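# Pull a curtain fully open with a mobile manipulator

## Task

Open the curtain all the way. The robot must not tip over or be left leaning at the end; either of those means failure.

## Robot and tools

Robot: TidyBot++, a single-arm mobile manipulator. The base is 0.54 m long, 0.50 m wide and 0.38 m tall, on four powered casters. It carries one seven-joint arm ending in a two-finger gripper. The shoulder sits 0.12 m ahead of the base centre and 0.68 m above the floor. Segment lengths: upper arm 0.42 m, forearm 0.31 m, wrist to hand point 0.31 m. At the start the arm is folded with the hand pointing down, reaching at most 0.08 m past the base front. Cameras: base_camera is fixed on the base front about 0.35 m up and looks ahead and slightly down (644x364). wrist_camera is on the hand, looks where the hand points, and is a fisheye (644x476).

Frames: all positions are in metres. In the base frame the origin is on the floor under the base centre, x points forward, y left and z up. The odometry frame is the base frame as it was when the scene began. base_odometry gives x, y and a heading in rad (positive = turned left, range -3.142 to 3.142). It counts wheel rotation, so any wheel slip shows up as travel. base_tilt reports forward and right lean in degrees. hand_pose is the point midway between the finger pads, in the base frame. Its z axis runs out along the fingers, and the fingers open and close along its y axis.

move: carries out one action and reports the state. The action is made of base, joints, target, speeds and min_time_s. A call with none of these only returns state and images, including the scene number.
- base: an object holding relative offsets, measured from where the base last reported itself. translate_m (-2 to 2, + forward), strafe_m (-2 to 2, + left) and rotate_rad (-6.3 to 6.3, + counter-clockwise seen from above). Translation and strafe follow the base axes at the start of the command and drive in a straight line.
- joints: an object of absolute targets by name, in rad. joint_1_rad (any angle; + turns the arm clockwise from above, the opposite sense to heading). joint_2_rad shoulder, -2.249 to 2.249, 0 = upper arm vertical. joint_3_rad any angle. joint_4_rad elbow, -2.579 to 2.579. joint_5_rad any angle. joint_6_rad wrist, -2.099 to 2.099. joint_7_rad any angle. gripper_pos is unitless, 0 fully open to 1 fully closed. Any-angle joints move the short way round, so to turn further send steps smaller than half a turn.
- target: one list of seven numbers [x, y, z, qw, qx, qy, qz]. It is the absolute pose of the hand point in the base frame, metres plus a unit quaternion. When target is used, joints may contain only gripper_pos.
- speeds: per-action speed caps. translate_m and strafe_m take 0.05 to 0.5 m/s, rotate_rad takes 0.1 to 1.57 rad/s. For a combined translate and strafe, give the cap under only one of the two keys.
- min_time_s: 0.1 to 8 s, the shortest duration for the arm motions of this action.
- cameras: a list drawn from "base_camera", "wrist_camera", "all". [] means no images. If omitted, you get every camera for an empty call and none otherwise.
- blocking: true (the default) returns once everything is still. false returns after about 0.5 s while motion continues. A later move replaces only the parts it names.
One action lasts at most 15 s, and a base move is cut off after 14 s.

wait(seconds 0 to 10, cameras): commands nothing and returns the state. It ends early if earlier motions come to rest. stop(cameras): brakes every running motion. zoom_image(camera, region [x0, y0, x1, y1] in image pixels, at most 504 wide and 504 high): gives a closer look at the newest image from that camera. read_manual(section "licences"): licence text only. finished_scene(scene: the current scene's number, integer 1 to 3): ends the scene for good, and the curtain must stay open without the robot. After ending scene 1, make no further calls in that reply.

Result lines: "move" says done, or the worst status among the motions. base_status, joint_status and hand_status can each read moving, done, off_target, stopped, contact_stop, time_out, not_followed, torque_fault or limit_stop_at_motor_heat. "joint command not followed" or "pose unreachable", with a "cause:", means a safety check withheld the arm targets. hand_target is where the hand would be if every joint reached its target. motor_effort is the percentage of each motor's maximum, with the peak of the last action in brackets. on_its_own lists motion you did not command. "pictures" gives the order of the returned images. ARM HIT, MOTOR HOT and OVER-TEMPERATURE FAULT are warnings. Some problems skip the remaining move, wait and finished_scene calls in the reply: a refused call, an out-of-range value, an uncommanded contact_stop or time_out, or a torque fault. A call made invalid by an unknown key does not cause this.

Tips: the hand usually settles within about 3 cm of the target. To correct it, add (wanted position - hand_pose) to your previous target. To hold a pose, resend hand_target rather than hand_pose. A pose out of reach can make the arm wander for about 10 s and then time out. The arm does not avoid furniture and will keep pushing into it. The gripper gap is about 85 x (1 - gripper_pos) mm, and closing fully squeezes hard.

Avoid: driving or turning the base while the arm is caught on something about 0.6 m or more up, since the robot can tip. Strong sideways pulls or pushes on a raised hand can lift wheels. Swinging a stretched-out arm sideways, or reaching far out from the folded posture, is also risky. If the robot starts leaning, pull the arm in or back the base away. Do not strike fixed or heavy objects, and avoid very hard pushes. Avoid twisting or yanking the gripper, or clamping hard on something that is still held in place; open the fingers gently. Torque sensor limits are 104.5 N m for joint_1 to joint_4 and 51.3 N m for joint_5 to joint_7. Reaching either halts the arm for 10 s. Long stretched-out holds or pushes against an unreachable pose overheat the motors, and at 75 °C the arm goes limp. Pull the curtain with slow base speeds and watch base_tilt and motor_effort as you go.

Each tool is called after ">>>" as name([rows], argument=value, ...), one row to a line, values as JSON.

## Session

>>> move()

Scene clock: 0.00 s.
base_odometry: x=+0.000 y=+0.000 heading=+0.000
base_tilt: forward=+0.0 right=+0.3
base_status: not commanded
joint_positions: joint_1_rad=+0.035 joint_2_rad=-0.330 joint_3_rad=+3.167 joint_4_rad=-2.499 joint_5_rad=-0.002 joint_6_rad=-0.913 joint_7_rad=+1.553 gripper_pos=+0.000
joint_status: not commanded
motor_effort: joint_1_rad=+0 joint_2_rad=-2 joint_3_rad=+0 joint_4_rad=+13 joint_5_rad=-1 joint_6_rad=+1 joint_7_rad=-1
hand_pose: x=+0.2614 y=-0.0058 z=+0.5923 quat_wxyz=(-0.004, +0.999, -0.039, +0.030) (m; base frame)
hand_target: x=+0.2613 y=-0.0058 z=+0.5923 quat_wxyz=(-0.004, +0.999, -0.039, +0.030) (m; base frame)
hand_status: not commanded
pictures: base_camera, wrist_camera

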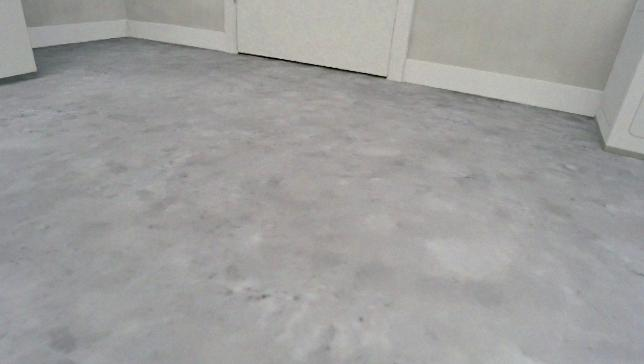

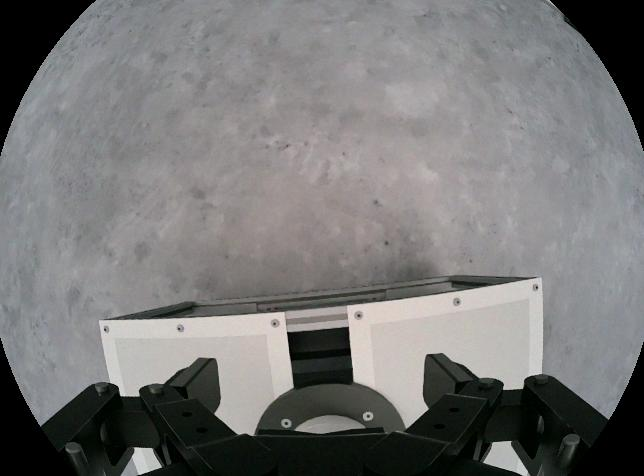

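>>> move(joints={"joint_6_rad": 0.7}, cameras=["all"])

>>> move(base={"rotate_rad": 1.6}, cameras=["wrist_camera"])

>>> move(base={"rotate_rad": 1.6}, cameras=["wrist_camera"])

>>> move(base={"rotate_rad": 1.6}, cameras=["wrist_camera"])

Scene clock: 16.43 s.
move: done
base_odometry: x=+0.000 y=+0.000 heading=+0.000
base_tilt: forward=+0.0 right=+0.3
base_status: not commanded
joint_positions: joint_1_rad=+0.035 joint_2_rad=-0.330 joint_3_rad=+3.167 joint_4_rad=-2.499 joint_5_rad=-0.002 joint_6_rad=+0.603 joint_7_rad=+1.553 gripper_pos=+0.000
joint_status: all done
motor_effort: joint_1_rad=+1(1) joint_2_rad=-7(7) joint_3_rad=+0(1) joint_4_rad=+17(17) joint_5_rad=+0(1) joint_6_rad=+9(10) joint_7_rad=-1(1)
hand_pose: x=+0.5532 y=-0.0264 z=+0.9046 quat_wxyz=(+0.011, +0.705, -0.031, +0.709) (m; base frame)
hand_target: x=+0.5515 y=-0.0266 z=+0.9347 quat_wxyz=(+0.012, +0.669, -0.030, +0.742) (m; base frame)
hand_status: not commanded
pictures: base_camera, wrist_camera
camera_calibration:
wrist_camera: T_world_to_cam=[[-0.06503, -0.996952, -0.0430923, 0.0496491], [0.0159365, 0.0421407, -0.998985, 0.9558], [0.997756, -0.0656507, 0.0131475, -0.432361], [0, 0, 0, 1]] pos_world=[0.419387, -0.0191651, 0.962654]

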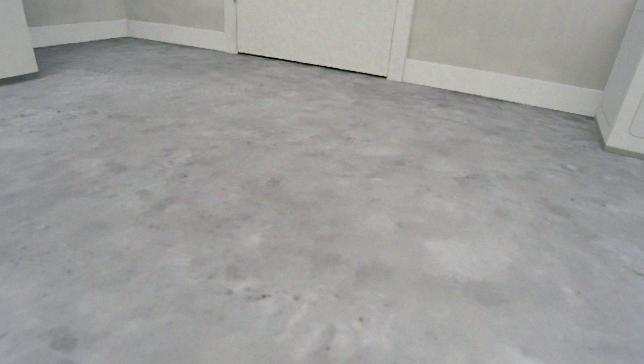

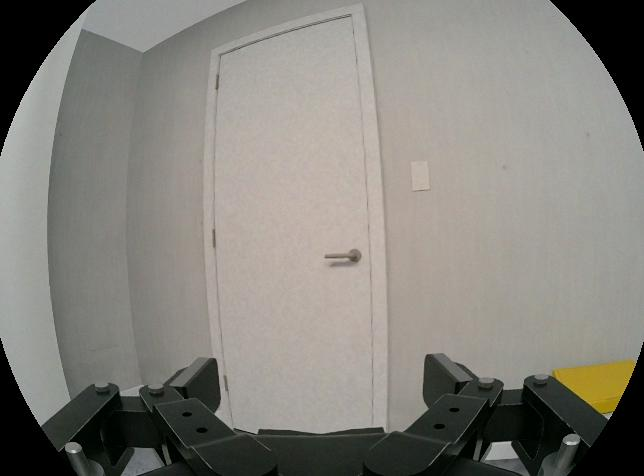

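Scene clock: 18.73 s.
move: done
base_odometry: x=+0.000 y=+0.000 heading=+1.599
base_tilt: forward=+0.1 right=+0.3
base_status: done
joint_positions: joint_1_rad=+0.035 joint_2_rad=-0.330 joint_3_rad=+3.166 joint_4_rad=-2.499 joint_5_rad=-0.002 joint_6_rad=+0.603 joint_7_rad=+1.553 gripper_pos=+0.000
joint_status: not commanded
motor_effort: joint_1_rad=+0(1) joint_2_rad=-6(8) joint_3_rad=+0(2) joint_4_rad=+16(17) joint_5_rad=+0(1) joint_6_rad=+9(10) joint_7_rad=-1(1)
hand_pose: x=+0.5532 y=-0.0260 z=+0.9046 quat_wxyz=(+0.011, +0.705, -0.030, +0.709) (m; base frame)
hand_target: x=+0.5515 y=-0.0266 z=+0.9347 quat_wxyz=(+0.012, +0.669, -0.030, +0.742) (m; base frame)
hand_status: not commanded
pictures: wrist_camera
camera_calibration:
wrist_camera: T_world_to_cam=[[-0.0642276, -0.997013, -0.0428954, 0.0494221], [0.0158899, 0.041957, -0.998993, 0.955811], [0.997809, -0.0648445, 0.0131477, -0.432347], [0, 0, 0, 1]] pos_world=[0.419386, -0.0188638, 0.962653]

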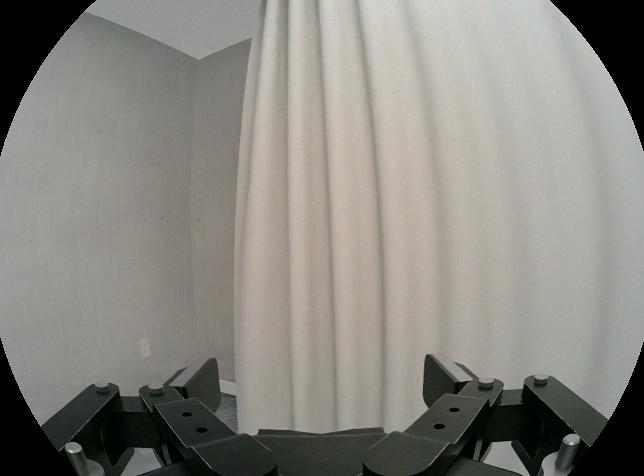

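Scene clock: 21.03 s.
move: done
base_odometry: x=+0.000 y=+0.000 heading=-3.085
base_tilt: forward=+0.1 right=+0.3
base_status: done
joint_positions: joint_1_rad=+0.035 joint_2_rad=-0.330 joint_3_rad=+3.165 joint_4_rad=-2.499 joint_5_rad=-0.002 joint_6_rad=+0.603 joint_7_rad=+1.553 gripper_pos=+0.000
joint_status: not commanded
motor_effort: joint_1_rad=+1(1) joint_2_rad=-7(8) joint_3_rad=+0(2) joint_4_rad=+16(17) joint_5_rad=+0(2) joint_6_rad=+9(10) joint_7_rad=-1(1)
hand_pose: x=+0.5532 y=-0.0258 z=+0.9046 quat_wxyz=(+0.011, +0.705, -0.030, +0.709) (m; base frame)
hand_target: x=+0.5515 y=-0.0266 z=+0.9347 quat_wxyz=(+0.012, +0.669, -0.030, +0.742) (m; base frame)
hand_status: not commanded
pictures: wrist_camera
camera_calibration:
wrist_camera: T_world_to_cam=[[-0.0638254, -0.997047, -0.0427037, 0.0492685], [0.0159604, 0.0417657, -0.999, 0.955776], [0.997833, -0.0644431, 0.0132476, -0.432432], [0, 0, 0, 1]] pos_world=[0.419385, -0.0186629, 0.962653]

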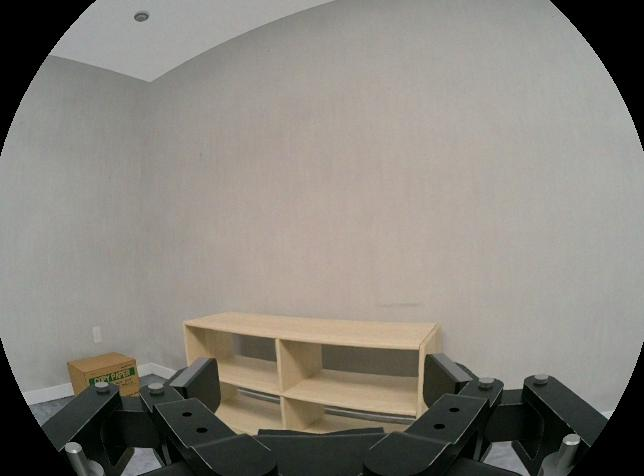

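Scene clock: 23.33 s.
move: done
base_odometry: x=+0.000 y=+0.000 heading=-1.486
base_tilt: forward=+0.0 right=+0.3
base_status: done
joint_positions: joint_1_rad=+0.035 joint_2_rad=-0.330 joint_3_rad=+3.165 joint_4_rad=-2.499 joint_5_rad=-0.002 joint_6_rad=+0.603 joint_7_rad=+1.553 gripper_pos=+0.000
joint_status: not commanded
motor_effort: joint_1_rad=+0(1) joint_2_rad=-6(8) joint_3_rad=+0(2) joint_4_rad=+16(17) joint_5_rad=-1(1) joint_6_rad=+9(10) joint_7_rad=-1(1)
hand_pose: x=+0.5532 y=-0.0257 z=+0.9046 quat_wxyz=(+0.011, +0.705, -0.030, +0.709) (m; base frame)
hand_target: x=+0.5515 y=-0.0266 z=+0.9347 quat_wxyz=(+0.012, +0.669, -0.030, +0.742) (m; base frame)
hand_status: not commanded
pictures: wrist_camera
camera_calibration:
wrist_camera: T_world_to_cam=[[-0.0636264, -0.99706, -0.0426979, 0.049279], [0.0159517, 0.041763, -0.999, 0.955776], [0.997846, -0.0642438, 0.0132476, -0.432427], [0, 0, 0, 1]] pos_world=[0.419385, -0.0185627, 0.962653]

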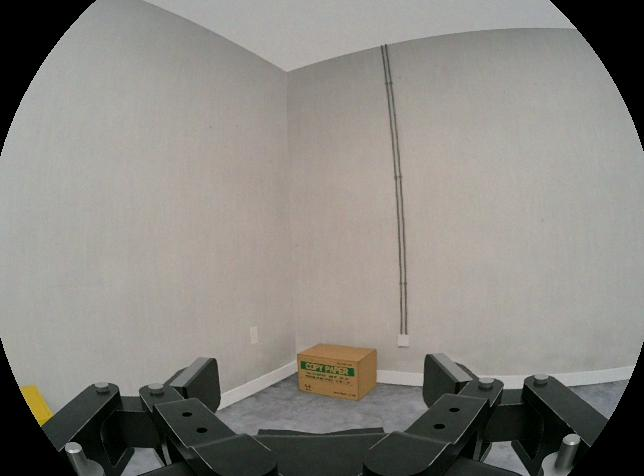

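>>> move(base={"rotate_rad": 2.0}, cameras=["all"])

>>> move(base={"rotate_rad": 1.05, "translate_m": -0.3}, cameras=["all"])

Scene clock: 36.30 s.
move: done
base_odometry: x=+0.000 y=+0.000 heading=+0.513
base_tilt: forward=+0.1 right=+0.3
base_status: done
joint_positions: joint_1_rad=+0.035 joint_2_rad=-0.330 joint_3_rad=+3.166 joint_4_rad=-2.499 joint_5_rad=-0.002 joint_6_rad=+0.603 joint_7_rad=+1.553 gripper_pos=+0.000
joint_status: not commanded
motor_effort: joint_1_rad=+0(1) joint_2_rad=-6(8) joint_3_rad=+0(2) joint_4_rad=+17(17) joint_5_rad=+0(1) joint_6_rad=+10(10) joint_7_rad=-1(1)
hand_pose: x=+0.5532 y=-0.0258 z=+0.9046 quat_wxyz=(+0.011, +0.705, -0.030, +0.709) (m; base frame)
hand_target: x=+0.5515 y=-0.0266 z=+0.9347 quat_wxyz=(+0.012, +0.669, -0.030, +0.742) (m; base frame)
hand_status: not commanded
pictures: base_camera, wrist_camera
camera_calibration:
wrist_camera: T_world_to_cam=[[-0.0639248, -0.997036, -0.0428031, 0.049306], [0.015971, 0.0418632, -0.998996, 0.955774], [0.997827, -0.0645443, 0.0132476, -0.432438], [0, 0, 0, 1]] pos_world=[0.419385, -0.0187633, 0.962653]

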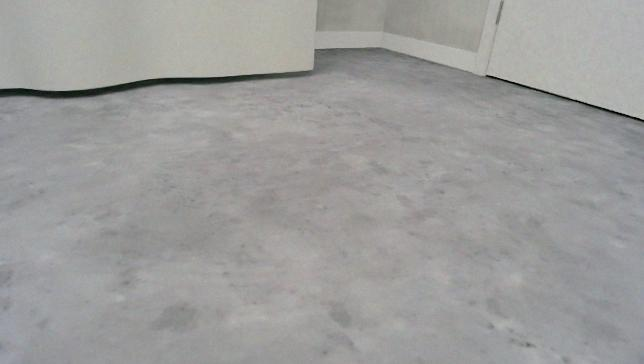

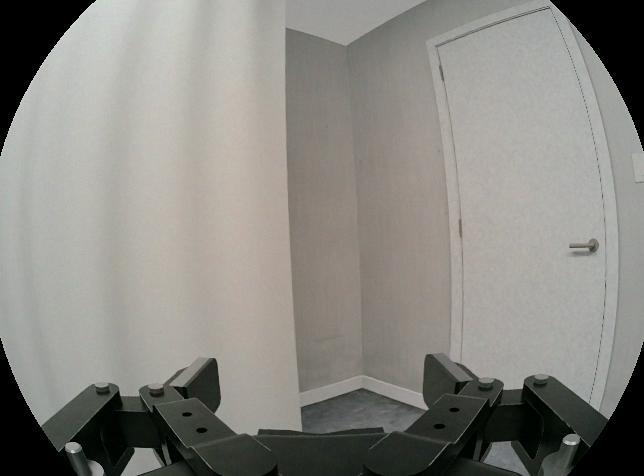

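Scene clock: 38.27 s.
move: done
base_odometry: x=-0.262 y=-0.147 heading=+1.562
base_tilt: forward=+0.1 right=+0.3
base_status: done
joint_positions: joint_1_rad=+0.035 joint_2_rad=-0.330 joint_3_rad=+3.166 joint_4_rad=-2.499 joint_5_rad=-0.002 joint_6_rad=+0.605 joint_7_rad=+1.553 gripper_pos=+0.000
joint_status: not commanded
motor_effort: joint_1_rad=+1(2) joint_2_rad=-6(10) joint_3_rad=+0(2) joint_4_rad=+16(17) joint_5_rad=+0(1) joint_6_rad=+9(10) joint_7_rad=-1(1)
hand_pose: x=+0.5532 y=-0.0258 z=+0.9051 quat_wxyz=(+0.011, +0.704, -0.030, +0.709) (m; base frame)
hand_target: x=+0.5515 y=-0.0266 z=+0.9347 quat_wxyz=(+0.012, +0.669, -0.030, +0.742) (m; base frame)
hand_status: not commanded
pictures: base_camera, wrist_camera
camera_calibration:
wrist_camera: T_world_to_cam=[[-0.0638608, -0.997041, -0.0427929, 0.0492758], [0.0174658, 0.0417572, -0.998975, 0.955428], [0.997806, -0.0645428, 0.0147475, -0.433773], [0, 0, 0, 1]] pos_world=[0.41928, -0.018763, 0.962954]

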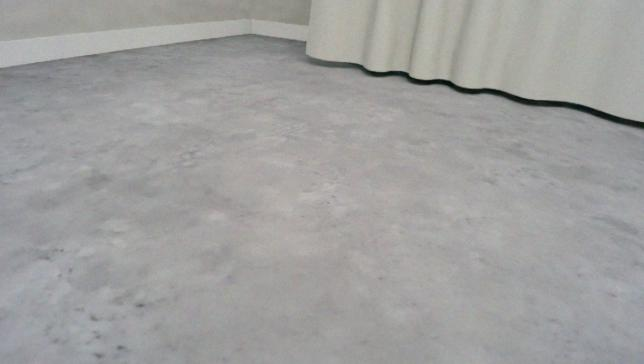

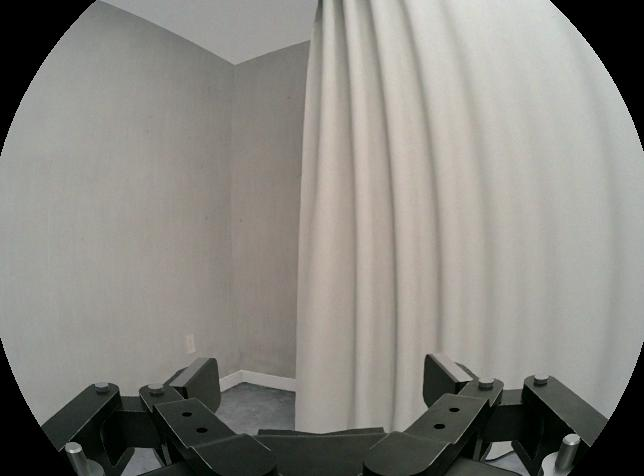

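>>> move(base={"rotate_rad": -0.447, "translate_m": 0.314, "strafe_m": -1.78}, cameras=["all"])

>>> move(target=[0.40, 0.33, 0.88, -0.339, 0.6206, 0.339, 0.6206], min_time_s=2.5, cameras=["all"])

Scene clock: 63.83 s.
move: done
base_odometry: x=+1.521 y=+0.151 heading=+1.114
base_tilt: forward=+0.0 right=+0.3
base_status: done
joint_positions: joint_1_rad=+0.035 joint_2_rad=-0.330 joint_3_rad=+3.164 joint_4_rad=-2.499 joint_5_rad=-0.002 joint_6_rad=+0.605 joint_7_rad=+1.553 gripper_pos=+0.000
joint_status: not commanded
motor_effort: joint_1_rad=+0(2) joint_2_rad=-6(9) joint_3_rad=+0(3) joint_4_rad=+17(17) joint_5_rad=+0(2) joint_6_rad=+10(10) joint_7_rad=-1(1)
hand_pose: x=+0.5532 y=-0.0250 z=+0.9053 quat_wxyz=(+0.011, +0.704, -0.030, +0.710) (m; base frame)
hand_target: x=+0.5515 y=-0.0266 z=+0.9347 quat_wxyz=(+0.012, +0.669, -0.030, +0.742) (m; base frame)
hand_status: not commanded
pictures: base_camera, wrist_camera
camera_calibration:
wrist_camera: T_world_to_cam=[[-0.0622294, -0.997168, -0.0422407, 0.0487626], [0.0181617, 0.0411844, -0.998986, 0.955207], [0.997897, -0.0629335, 0.0155474, -0.434503], [0, 0, 0, 1]] pos_world=[0.419276, -0.0180599, 0.963054]

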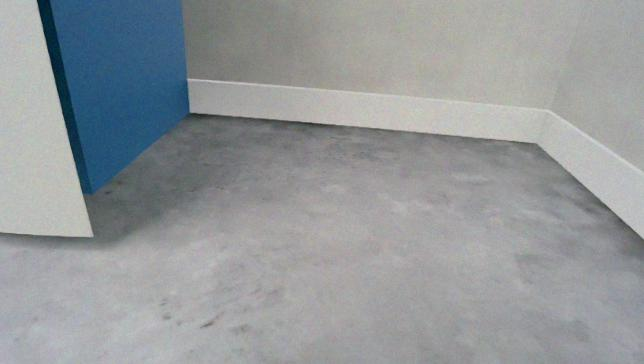

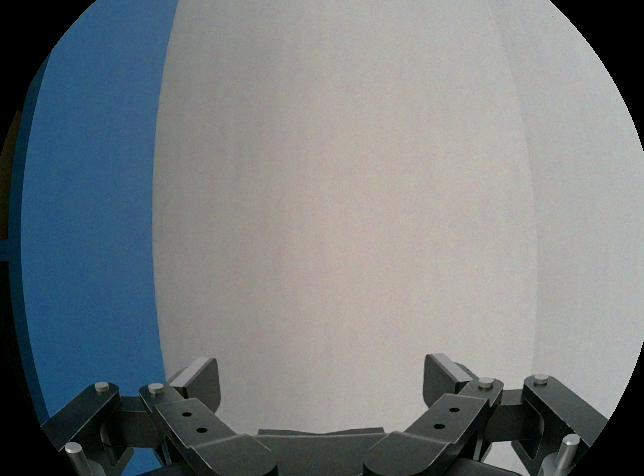

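Scene clock: 66.63 s.
move: done
base_odometry: x=+1.521 y=+0.151 heading=+1.114
base_tilt: forward=+0.1 right=+0.3
base_status: not commanded
joint_positions: joint_1_rad=-0.602 joint_2_rad=-0.279 joint_3_rad=+3.190 joint_4_rad=-2.509 joint_5_rad=+0.566 joint_6_rad=+0.730 joint_7_rad=+1.178 gripper_pos=+0.000
joint_status: not commanded
motor_effort: joint_1_rad=+1(1) joint_2_rad=-7(9) joint_3_rad=+1(1) joint_4_rad=+15(17) joint_5_rad=-3(4) joint_6_rad=+8(10) joint_7_rad=-1(1)
hand_pose: x=+0.4212 y=+0.3167 z=+0.8915 quat_wxyz=(-0.303, +0.631, +0.325, +0.636) (m; base frame)
hand_target: x=+0.4000 y=+0.3300 z=+0.8800 quat_wxyz=(-0.339, +0.621, +0.339, +0.621) (m; base frame)
hand_status: done (0.028 m and 4.9 deg from the pose sent, 0.388 m and 60.6 deg at the start)
pictures: base_camera, wrist_camera
camera_calibration:
wrist_camera: T_world_to_cam=[[0.792924, -0.609105, 0.0161804, -0.154531], [0.0136372, -0.00880804, -0.999868, 0.948274], [0.609168, 0.79304, 0.0013224, -0.375665], [0, 0, 0, 1]] pos_world=[0.338443, 0.212144, 0.951146]

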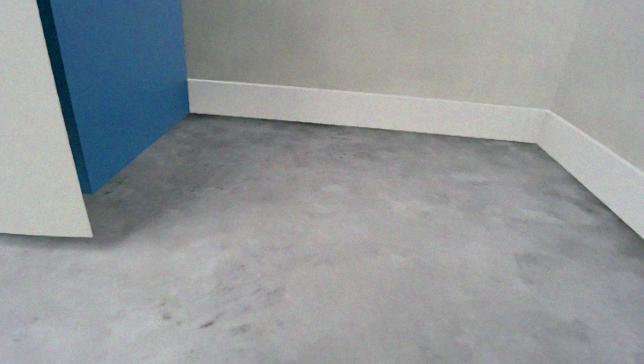

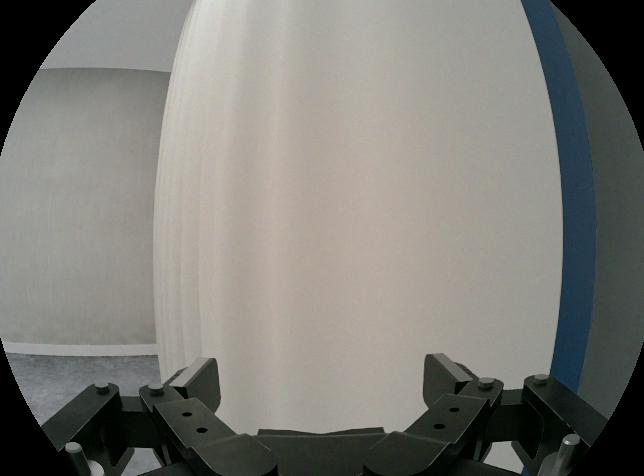

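>>> move(base={"strafe_m": -0.12}, target=[0.52, 0.29, 0.88, -0.339, 0.6206, 0.339, 0.6206], min_time_s=1.5, cameras=["all"])

Scene clock: 100.10 s.
move: done
base_odometry: x=+1.629 y=+0.098 heading=+1.115
base_tilt: forward=+0.1 right=+0.3
base_status: done
joint_positions: joint_1_rad=-0.041 joint_2_rad=-0.002 joint_3_rad=+3.063 joint_4_rad=-2.351 joint_5_rad=+0.989 joint_6_rad=+1.008 joint_7_rad=+0.955 gripper_pos=+0.000
joint_status: not commanded
motor_effort: joint_1_rad=+0(1) joint_2_rad=-14(15) joint_3_rad=+0(2) joint_4_rad=+14(16) joint_5_rad=-5(6) joint_6_rad=+8(9) joint_7_rad=-1(1)
hand_pose: x=+0.5312 y=+0.2724 z=+0.8677 quat_wxyz=(-0.296, +0.646, +0.323, +0.625) (m; base frame)
hand_target: x=+0.5200 y=+0.2900 z=+0.8800 quat_wxyz=(-0.339, +0.621, +0.339, +0.621) (m; base frame)
hand_status: done (0.024 m and 6.1 deg from the pose sent, 0.103 m and 4.9 deg at the start)
pictures: base_camera, wrist_camera
camera_calibration:
wrist_camera: T_world_to_cam=[[0.783566, -0.621274, 0.00657936, -0.251619], [-0.01733, -0.0324399, -0.999323, 0.945017], [0.621067, 0.782921, -0.0361855, -0.378577], [0, 0, 0, 1]] pos_world=[0.448659, 0.170728, 0.932334]

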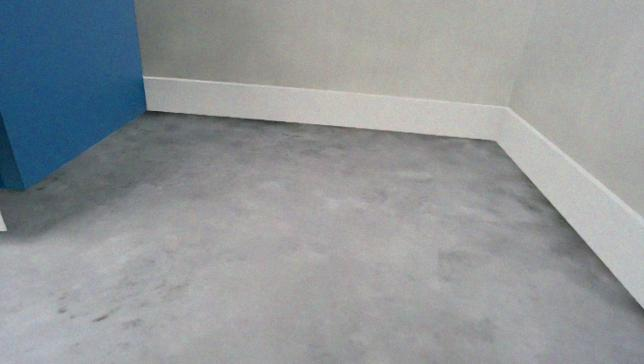

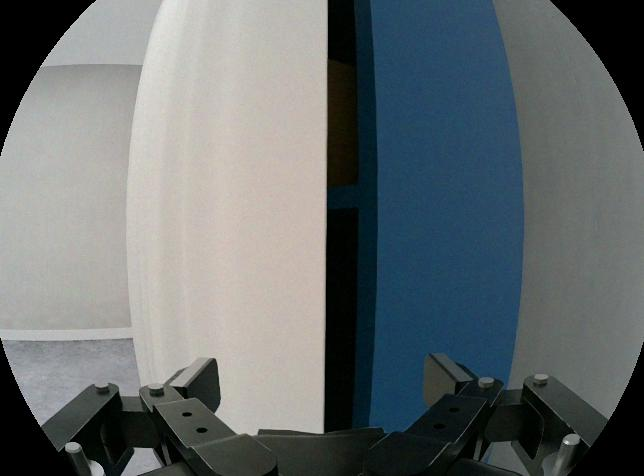

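>>> move(target=[0.59, 0.385, 0.88, -0.339, 0.6206, 0.339, 0.6206], min_time_s=1.5, cameras=["all"])

Scene clock: 112.97 s.
move: done
base_odometry: x=+1.629 y=+0.098 heading=+1.115
base_tilt: forward=+0.0 right=+0.3
base_status: not commanded
joint_positions: joint_1_rad=-0.003 joint_2_rad=+0.229 joint_3_rad=+2.675 joint_4_rad=-2.097 joint_5_rad=+0.842 joint_6_rad=+0.914 joint_7_rad=+1.085 gripper_pos=+0.000
joint_status: not commanded
motor_effort: joint_1_rad=+0(1) joint_2_rad=-19(20) joint_3_rad=-2(2) joint_4_rad=+15(15) joint_5_rad=-4(6) joint_6_rad=+8(10) joint_7_rad=-1(1)
hand_pose: x=+0.5525 y=+0.3988 z=+0.8983 quat_wxyz=(-0.368, +0.587, +0.364, +0.622) (m; base frame)
hand_target: x=+0.5900 y=+0.3850 z=+0.8800 quat_wxyz=(-0.339, +0.621, +0.339, +0.621) (m; base frame)
hand_status: done (0.044 m and 5.9 deg from the pose sent, 0.128 m and 6.1 deg at the start)
pictures: base_camera, wrist_camera
camera_calibration:
wrist_camera: T_world_to_cam=[[0.884179, -0.46712, 0.00522406, -0.305929], [0.0298433, 0.0453213, -0.998527, 0.922202], [0.466195, 0.883032, 0.0540126, -0.525016], [0, 0, 0, 1]] pos_world=[0.487734, 0.278905, 0.950799]

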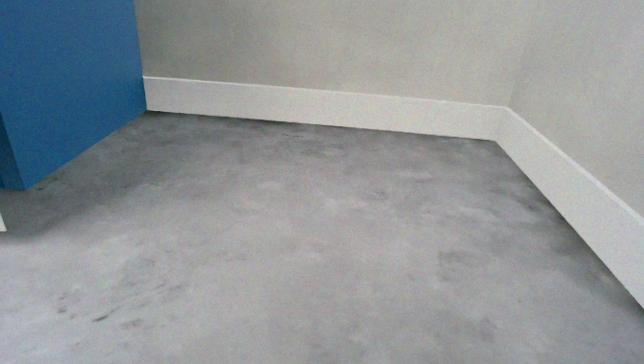

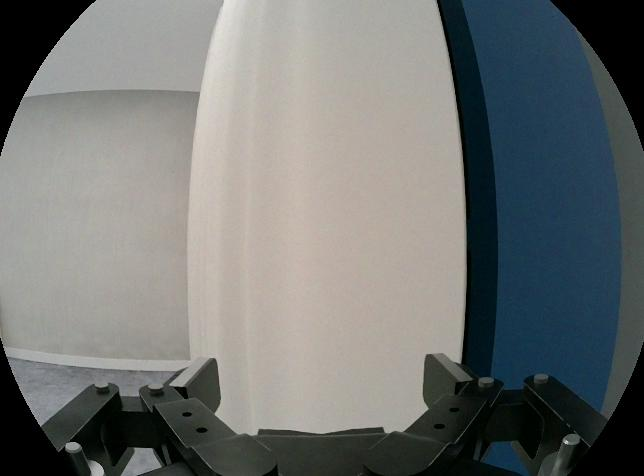

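>>> move(target=[0.60, 0.32, 0.86, -0.339, 0.6206, 0.339, 0.6206], min_time_s=1.0, cameras=["wrist_camera"])

Scene clock: 124.17 s.
move: done
base_odometry: x=+1.629 y=+0.098 heading=+1.115
base_tilt: forward=+0.1 right=+0.3
base_status: not commanded
joint_positions: joint_1_rad=+0.150 joint_2_rad=+0.242 joint_3_rad=+2.714 joint_4_rad=-2.098 joint_5_rad=+0.912 joint_6_rad=+0.915 joint_7_rad=+1.083 gripper_pos=+0.000
joint_status: not commanded
motor_effort: joint_1_rad=+0(2) joint_2_rad=-20(21) joint_3_rad=-2(3) joint_4_rad=+14(15) joint_5_rad=-4(5) joint_6_rad=+8(9) joint_7_rad=-1(1)
hand_pose: x=+0.6116 y=+0.3199 z=+0.8799 quat_wxyz=(-0.306, +0.619, +0.339, +0.639) (m; base frame)
hand_target: x=+0.6000 y=+0.3200 z=+0.8600 quat_wxyz=(-0.339, +0.621, +0.339, +0.621) (m; base frame)
hand_status: done (0.023 m and 4.3 deg from the pose sent, 0.100 m and 5.9 deg at the start)
pictures: wrist_camera
camera_calibration:
wrist_camera: T_world_to_cam=[[0.808343, -0.587434, 0.0387779, -0.339602], [0.0386614, -0.0127574, -0.999171, 0.919459], [0.587441, 0.809172, 0.0123986, -0.495809], [0, 0, 0, 1]] pos_world=[0.530226, 0.213431, 0.938013]

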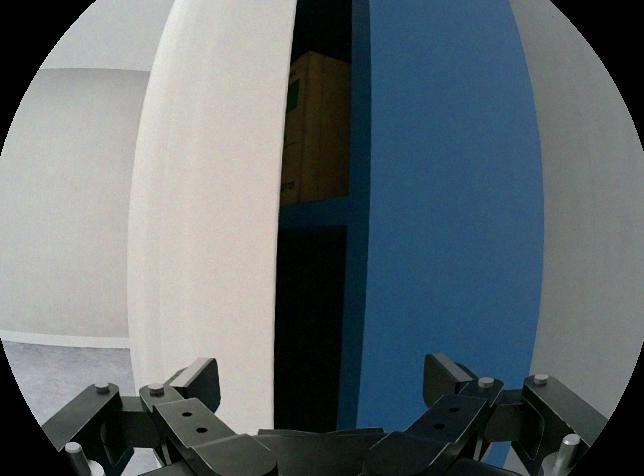

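>>> move(base={"translate_m": 0.049, "strafe_m": 0.10}, speeds={"translate_m": 0.15}, cameras=["wrist_camera"])

>>> move(joints={"gripper_pos": 1}, cameras=["wrist_camera"])

Scene clock: 152.63 s.
move: done
base_odometry: x=+1.561 y=+0.186 heading=+1.115
base_tilt: forward=+0.1 right=+0.3
base_status: done
joint_positions: joint_1_rad=+0.154 joint_2_rad=+0.245 joint_3_rad=+2.715 joint_4_rad=-2.098 joint_5_rad=+0.912 joint_6_rad=+0.915 joint_7_rad=+1.083 gripper_pos=+0.000
joint_status: not commanded
motor_effort: joint_1_rad=+0(2) joint_2_rad=-19(20) joint_3_rad=-2(3) joint_4_rad=+14(15) joint_5_rad=-4(5) joint_6_rad=+8(9) joint_7_rad=-1(1)
hand_pose: x=+0.6141 y=+0.3169 z=+0.8782 quat_wxyz=(-0.305, +0.621, +0.337, +0.639) (m; base frame)
hand_target: x=+0.6000 y=+0.3200 z=+0.8600 quat_wxyz=(-0.339, +0.621, +0.339, +0.621) (m; base frame)
hand_status: not commanded
pictures: wrist_camera
camera_calibration:
wrist_camera: T_world_to_cam=[[0.805084, -0.592038, 0.0364937, -0.337799], [0.035387, -0.0134755, -0.999283, 0.919952], [0.592105, 0.805798, 0.0101015, -0.494579], [0, 0, 0, 1]] pos_world=[0.532245, 0.210938, 0.936616]

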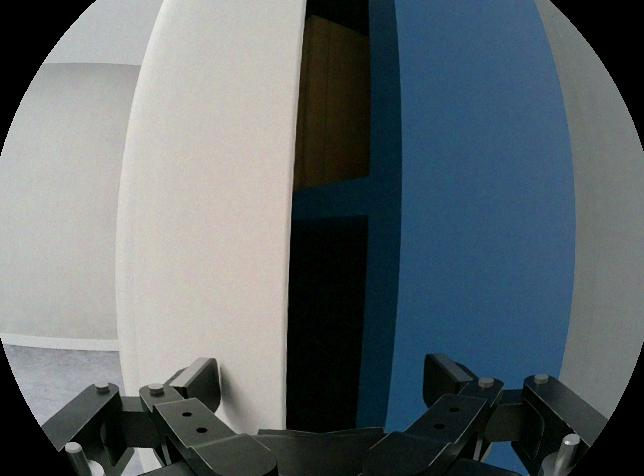

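Scene clock: 153.73 s.
move: done
base_odometry: x=+1.561 y=+0.186 heading=+1.115
base_tilt: forward=+0.1 right=+0.3
base_status: not commanded
joint_positions: joint_1_rad=+0.154 joint_2_rad=+0.245 joint_3_rad=+2.715 joint_4_rad=-2.098 joint_5_rad=+0.912 joint_6_rad=+0.915 joint_7_rad=+1.083 gripper_pos=+0.993
joint_status: all done
motor_effort: joint_1_rad=+1(1) joint_2_rad=-20(21) joint_3_rad=-2(3) joint_4_rad=+14(15) joint_5_rad=-4(5) joint_6_rad=+8(9) joint_7_rad=-1(1)
hand_pose: x=+0.6141 y=+0.3169 z=+0.8782 quat_wxyz=(-0.305, +0.621, +0.337, +0.639) (m; base frame)
hand_target: x=+0.6000 y=+0.3200 z=+0.8600 quat_wxyz=(-0.339, +0.621, +0.339, +0.621) (m; base frame)
hand_status: not commanded
pictures: wrist_camera
camera_calibration:
wrist_camera: T_world_to_cam=[[0.805084, -0.592038, 0.0364937, -0.337799], [0.035387, -0.0134755, -0.999283, 0.919952], [0.592105, 0.805798, 0.0101015, -0.494579], [0, 0, 0, 1]] pos_world=[0.532245, 0.210938, 0.936616]

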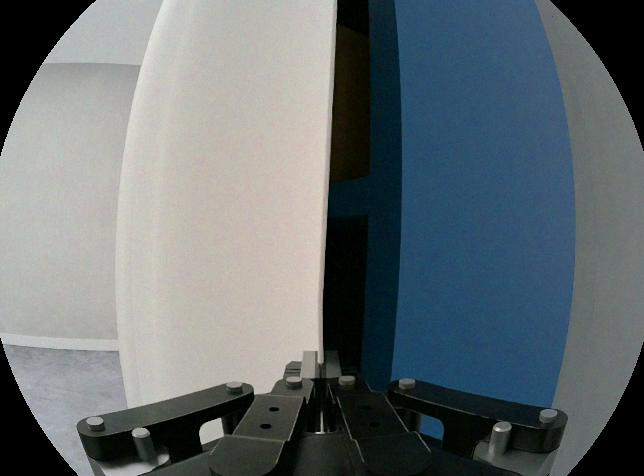

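>>> move(base={"strafe_m": 0.5}, speeds={"strafe_m": 0.2}, cameras=["all"])

Scene clock: 164.53 s.
move: done
base_odometry: x=+1.112 y=+0.407 heading=+1.114
base_tilt: forward=+0.1 right=+0.3
base_status: done
joint_positions: joint_1_rad=+0.171 joint_2_rad=+0.245 joint_3_rad=+2.720 joint_4_rad=-2.090 joint_5_rad=+0.912 joint_6_rad=+0.979 joint_7_rad=+1.083 gripper_pos=+0.993
joint_status: not commanded
motor_effort: joint_1_rad=-4(4) joint_2_rad=-10(21) joint_3_rad=-4(4) joint_4_rad=+4(15) joint_5_rad=+4(5) joint_6_rad=-2(9) joint_7_rad=-1(1)
hand_pose: x=+0.6141 y=+0.3122 z=+0.8983 quat_wxyz=(-0.315, +0.599, +0.332, +0.657) (m; base frame)
hand_target: x=+0.6000 y=+0.3200 z=+0.8600 quat_wxyz=(-0.339, +0.621, +0.339, +0.621) (m; base frame)
hand_status: not commanded
pictures: base_camera, wrist_camera
camera_calibration:
wrist_camera: T_world_to_cam=[[0.809828, -0.585127, 0.0424931, -0.351861], [0.0751934, 0.0316893, -0.996665, 0.899097], [0.581829, 0.810322, 0.0696605, -0.539625], [0, 0, 0, 1]] pos_world=[0.531311, 0.202895, 0.948641]

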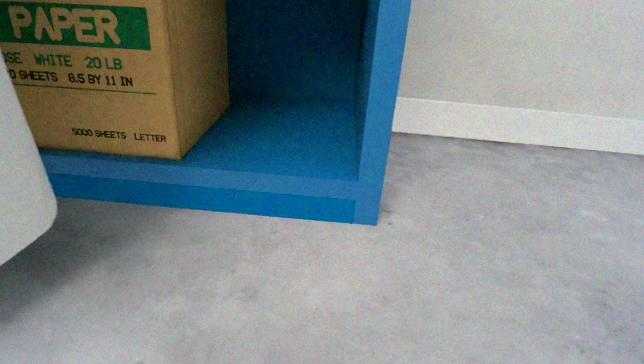

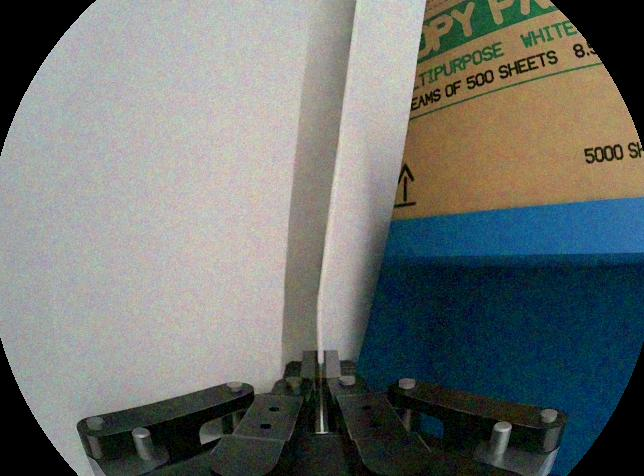

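>>> move(base={"strafe_m": 0.6}, speeds={"strafe_m": 0.25}, cameras=["all"])

Scene clock: 184.20 s.
move: done
base_odometry: x=+0.574 y=+0.671 heading=+1.113
base_tilt: forward=+0.0 right=+0.4
base_status: done
joint_positions: joint_1_rad=+0.299 joint_2_rad=+0.152 joint_3_rad=+2.843 joint_4_rad=-1.975 joint_5_rad=+0.762 joint_6_rad=+1.033 joint_7_rad=+1.078 gripper_pos=+0.993
joint_status: not commanded
motor_effort: joint_1_rad=-27(28) joint_2_rad=+3(12) joint_3_rad=-24(24) joint_4_rad=-12(14) joint_5_rad=+34(36) joint_6_rad=-12(14) joint_7_rad=+2(2)
hand_pose: x=+0.6821 y=+0.1690 z=+1.0242 quat_wxyz=(-0.207, +0.552, +0.225, +0.776) (m; base frame)
hand_target: x=+0.6000 y=+0.3200 z=+0.8600 quat_wxyz=(-0.339, +0.621, +0.339, +0.621) (m; base frame)
hand_status: not commanded
pictures: base_camera, wrist_camera
camera_calibration:
wrist_camera: T_world_to_cam=[[0.569718, -0.815128, 0.104823, -0.357215], [0.302327, 0.0892653, -0.949015, 0.810481], [0.764212, 0.572362, 0.297291, -0.789307], [0, 0, 0, 1]] pos_world=[0.561679, 0.0882457, 1.04126]

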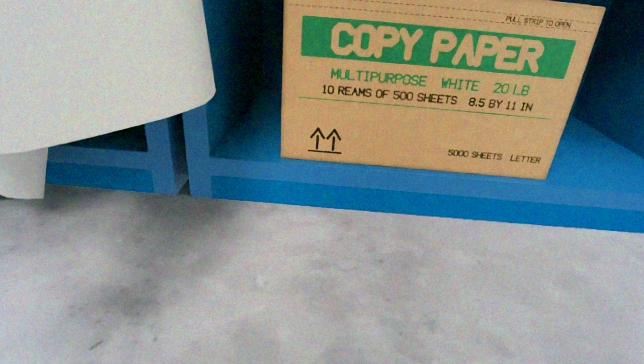

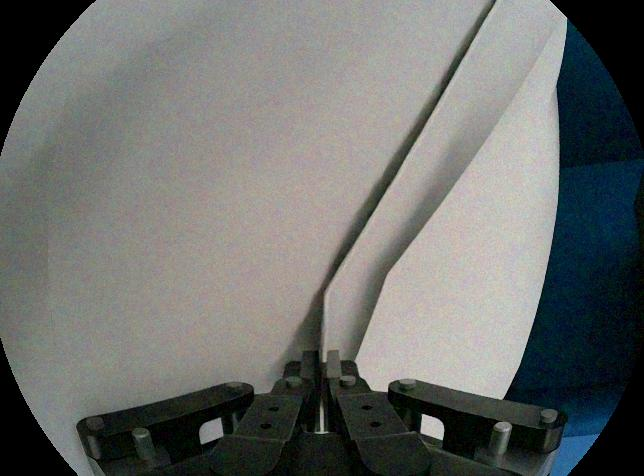

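>>> move(base={"strafe_m": 0.4}, speeds={"strafe_m": 0.2}, cameras=["all"])

Scene clock: 196.33 s.
move: done
base_odometry: x=+0.216 y=+0.847 heading=+1.113
base_tilt: forward=-0.1 right=+0.5
base_status: done
joint_positions: joint_1_rad=+0.246 joint_2_rad=+0.043 joint_3_rad=+2.788 joint_4_rad=-2.085 joint_5_rad=+0.785 joint_6_rad=+1.181 joint_7_rad=+1.045 gripper_pos=+0.993
joint_status: not commanded
motor_effort: joint_1_rad=-10(32) joint_2_rad=+26(30) joint_3_rad=-8(29) joint_4_rad=+9(16) joint_5_rad=+11(41) joint_6_rad=-39(40) joint_7_rad=+8(8)
hand_pose: x=+0.5823 y=+0.2515 z=+1.0508 quat_wxyz=(-0.290, +0.488, +0.280, +0.774) (m; base frame)
hand_target: x=+0.6000 y=+0.3200 z=+0.8600 quat_wxyz=(-0.339, +0.621, +0.339, +0.621) (m; base frame)
hand_status: not commanded
pictures: base_camera, wrist_camera
camera_calibration:
wrist_camera: T_world_to_cam=[[0.724805, -0.675818, 0.133896, -0.391846], [0.348431, 0.191913, -0.917478, 0.772784], [0.594351, 0.711646, 0.374575, -0.785399], [0, 0, 0, 1]] pos_world=[0.481553, 0.145803, 1.05567]

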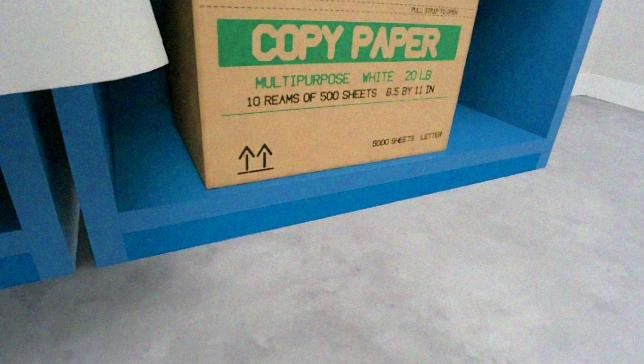

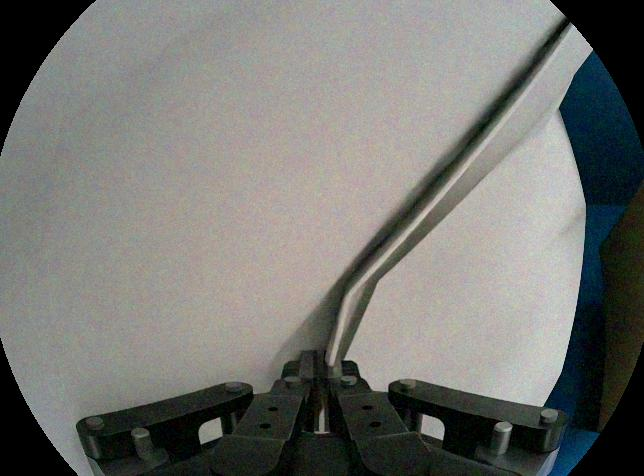

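>>> move(base={"strafe_m": 0.4}, speeds={"strafe_m": 0.2}, cameras=["all"])

Scene clock: 208.17 s.
move: done
base_odometry: x=-0.142 y=+1.024 heading=+1.114
base_tilt: forward=-0.1 right=+0.5
base_status: done
joint_positions: joint_1_rad=+0.171 joint_2_rad=+0.042 joint_3_rad=+2.711 joint_4_rad=-2.087 joint_5_rad=+0.857 joint_6_rad=+1.252 joint_7_rad=+1.040 gripper_pos=+0.992
joint_status: not commanded
motor_effort: joint_1_rad=+2(10) joint_2_rad=+28(30) joint_3_rad=+4(8) joint_4_rad=+8(13) joint_5_rad=+1(11) joint_6_rad=-52(54) joint_7_rad=+9(9)
hand_pose: x=+0.5104 y=+0.3305 z=+1.0538 quat_wxyz=(-0.367, +0.435, +0.350, +0.744) (m; base frame)
hand_target: x=+0.6000 y=+0.3200 z=+0.8600 quat_wxyz=(-0.339, +0.621, +0.339, +0.621) (m; base frame)
hand_status: not commanded
pictures: base_camera, wrist_camera
camera_calibration:
wrist_camera: T_world_to_cam=[[0.853274, -0.487478, 0.18517, -0.468592], [0.34208, 0.255257, -0.904337, 0.753893], [0.393579, 0.83499, 0.384561, -0.748926], [0, 0, 0, 1]] pos_world=[0.436706, 0.204481, 1.05655]

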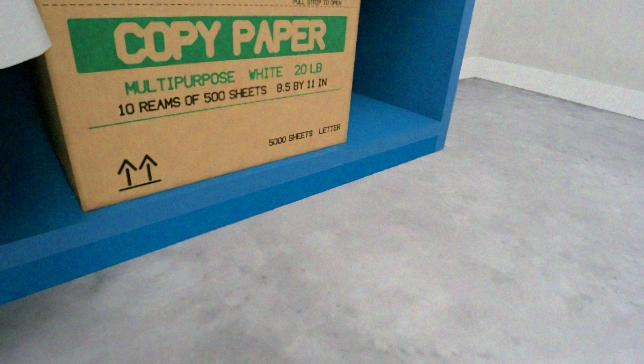

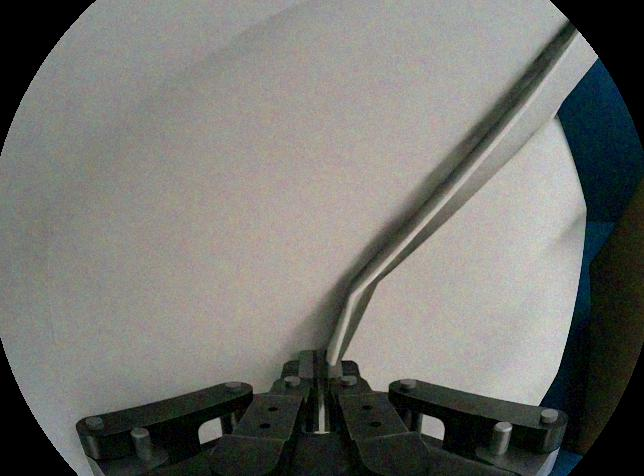

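>>> move(base={"strafe_m": 0.4}, speeds={"strafe_m": 0.2}, cameras=["all"])

Scene clock: 217.40 s.
move: done
base_odometry: x=-0.500 y=+1.200 heading=+1.115
base_tilt: forward=-0.1 right=+0.5
base_status: done
joint_positions: joint_1_rad=+0.167 joint_2_rad=+0.042 joint_3_rad=+2.708 joint_4_rad=-2.087 joint_5_rad=+0.860 joint_6_rad=+1.254 joint_7_rad=+1.040 gripper_pos=+0.992
joint_status: not commanded
motor_effort: joint_1_rad=+2(3) joint_2_rad=+28(30) joint_3_rad=+5(5) joint_4_rad=+8(10) joint_5_rad=+2(4) joint_6_rad=-52(54) joint_7_rad=+9(9)
hand_pose: x=+0.5068 y=+0.3341 z=+1.0537 quat_wxyz=(-0.370, +0.433, +0.353, +0.742) (m; base frame)
hand_target: x=+0.6000 y=+0.3200 z=+0.8600 quat_wxyz=(-0.339, +0.621, +0.339, +0.621) (m; base frame)
hand_status: not commanded
pictures: base_camera, wrist_camera
camera_calibration:
wrist_camera: T_world_to_cam=[[0.858206, -0.477924, 0.187274, -0.471589], [0.340887, 0.257881, -0.904043, 0.753544], [0.38377, 0.839694, 0.384233, -0.746664], [0, 0, 0, 1]] pos_world=[0.434394, 0.20726, 1.05645]

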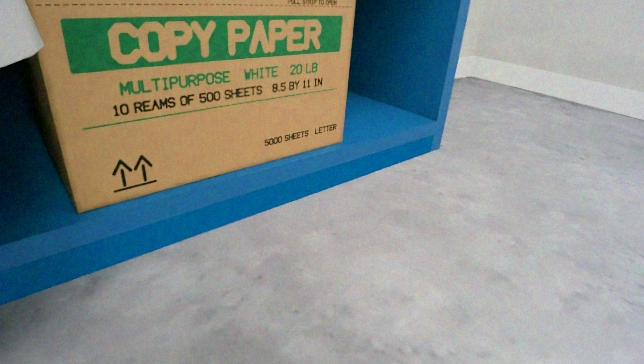

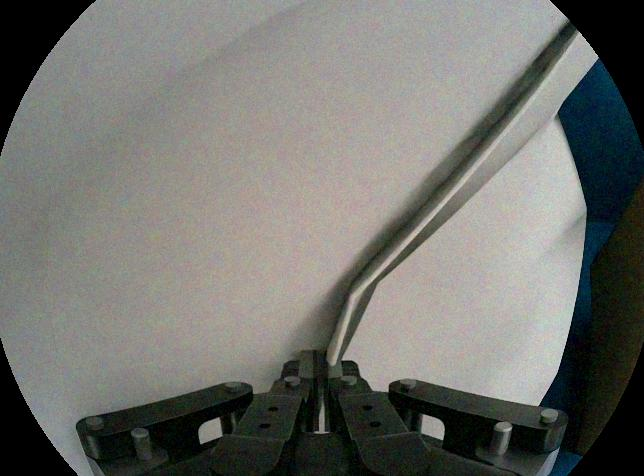

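>>> move(base={"strafe_m": -0.3}, speeds={"strafe_m": 0.2}, cameras=["all"])

Scene clock: 236.77 s.
move: done
base_odometry: x=-0.231 y=+1.068 heading=+1.115
base_tilt: forward=+0.1 right=+0.4
base_status: done
joint_positions: joint_1_rad=+0.203 joint_2_rad=+0.225 joint_3_rad=+2.755 joint_4_rad=-2.063 joint_5_rad=+0.865 joint_6_rad=+1.083 joint_7_rad=+1.040 gripper_pos=+0.993
joint_status: not commanded
motor_effort: joint_1_rad=-3(10) joint_2_rad=-16(31) joint_3_rad=-5(10) joint_4_rad=+9(9) joint_5_rad=+2(14) joint_6_rad=+4(53) joint_7_rad=+0(9)
hand_pose: x=+0.6273 y=+0.2819 z=+0.9503 quat_wxyz=(-0.328, +0.566, +0.289, +0.699) (m; base frame)
hand_target: x=+0.6000 y=+0.3200 z=+0.8600 quat_wxyz=(-0.339, +0.621, +0.339, +0.621) (m; base frame)
hand_status: not commanded
pictures: base_camera, wrist_camera
camera_calibration:
wrist_camera: T_world_to_cam=[[0.784094, -0.62042, 0.0165935, -0.331674], [0.136699, 0.146558, -0.979711, 0.863739], [0.605401, 0.770454, 0.199726, -0.653447], [0, 0, 0, 1]] pos_world=[0.537589, 0.171085, 0.982229]

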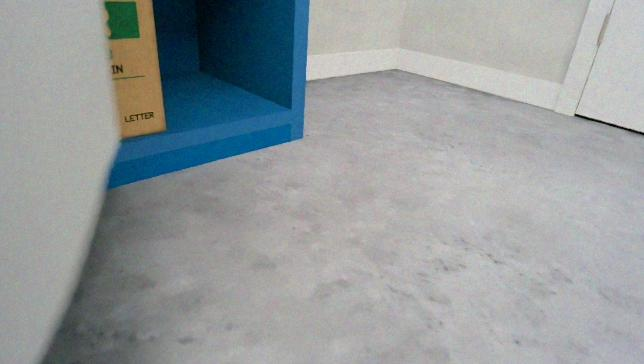

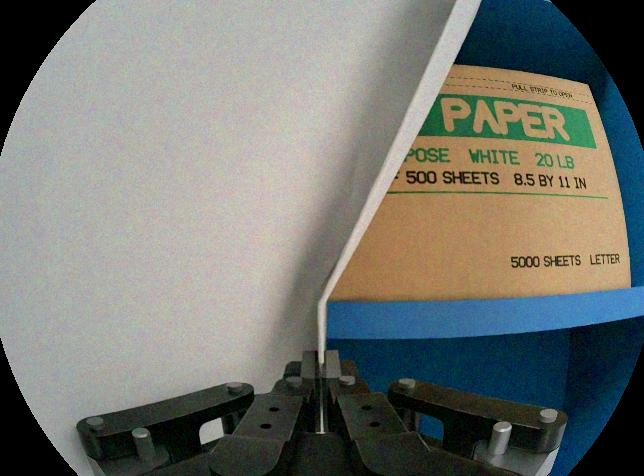

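>>> move(joints={"gripper_pos": 0})

>>> move(base={"translate_m": -1.3, "strafe_m": -0.4}, cameras=["all"])

Scene clock: 247.00 s.
move: done
base_odometry: x=-0.231 y=+1.068 heading=+1.115
base_tilt: forward=+0.1 right=+0.3
base_status: not commanded
joint_positions: joint_1_rad=+0.181 joint_2_rad=+0.253 joint_3_rad=+2.743 joint_4_rad=-2.103 joint_5_rad=+0.916 joint_6_rad=+1.054 joint_7_rad=+1.040 gripper_pos=+0.000
joint_status: all done
motor_effort: joint_1_rad=+0(3) joint_2_rad=-20(22) joint_3_rad=-3(5) joint_4_rad=+13(15) joint_5_rad=-4(5) joint_6_rad=+9(10) joint_7_rad=-1(1)
hand_pose: x=+0.6119 y=+0.3032 z=+0.9065 quat_wxyz=(-0.342, +0.591, +0.312, +0.661) (m; base frame)
hand_target: x=+0.6000 y=+0.3200 z=+0.8600 quat_wxyz=(-0.339, +0.621, +0.339, +0.621) (m; base frame)
hand_status: not commanded
pictures: none

Scene clock: 251.03 s.
move: done
base_odometry: x=-0.444 y=-0.276 heading=+1.115
base_tilt: forward=+0.0 right=+0.3
base_status: done
joint_positions: joint_1_rad=+0.178 joint_2_rad=+0.255 joint_3_rad=+2.738 joint_4_rad=-2.103 joint_5_rad=+0.918 joint_6_rad=+1.054 joint_7_rad=+1.040 gripper_pos=+0.000
joint_status: not commanded
motor_effort: joint_1_rad=+0(2) joint_2_rad=-20(23) joint_3_rad=-2(4) joint_4_rad=+14(15) joint_5_rad=-5(5) joint_6_rad=+8(9) joint_7_rad=-1(1)
hand_pose: x=+0.6093 y=+0.3073 z=+0.9061 quat_wxyz=(-0.345, +0.590, +0.314, +0.659) (m; base frame)
hand_target: x=+0.6000 y=+0.3200 z=+0.8600 quat_wxyz=(-0.339, +0.621, +0.339, +0.621) (m; base frame)
hand_status: not commanded
pictures: base_camera, wrist_camera
camera_calibration:
wrist_camera: T_world_to_cam=[[0.823704, -0.566947, -0.00912676, -0.318345], [0.0573084, 0.099254, -0.99341, 0.894474], [0.564117, 0.817753, 0.114247, -0.565248], [0, 0, 0, 1]] pos_world=[0.529827, 0.192969, 0.950252]

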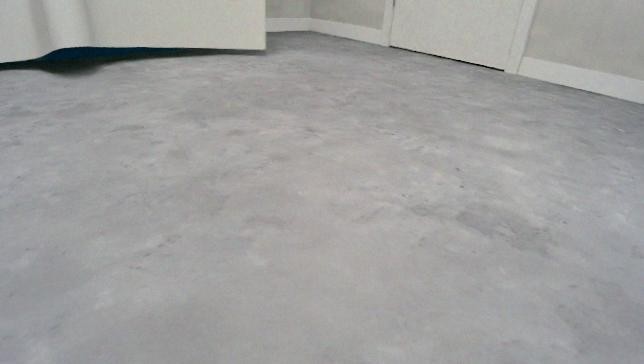

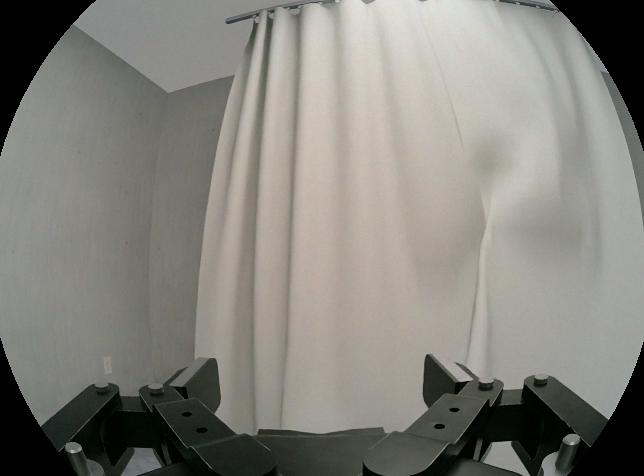

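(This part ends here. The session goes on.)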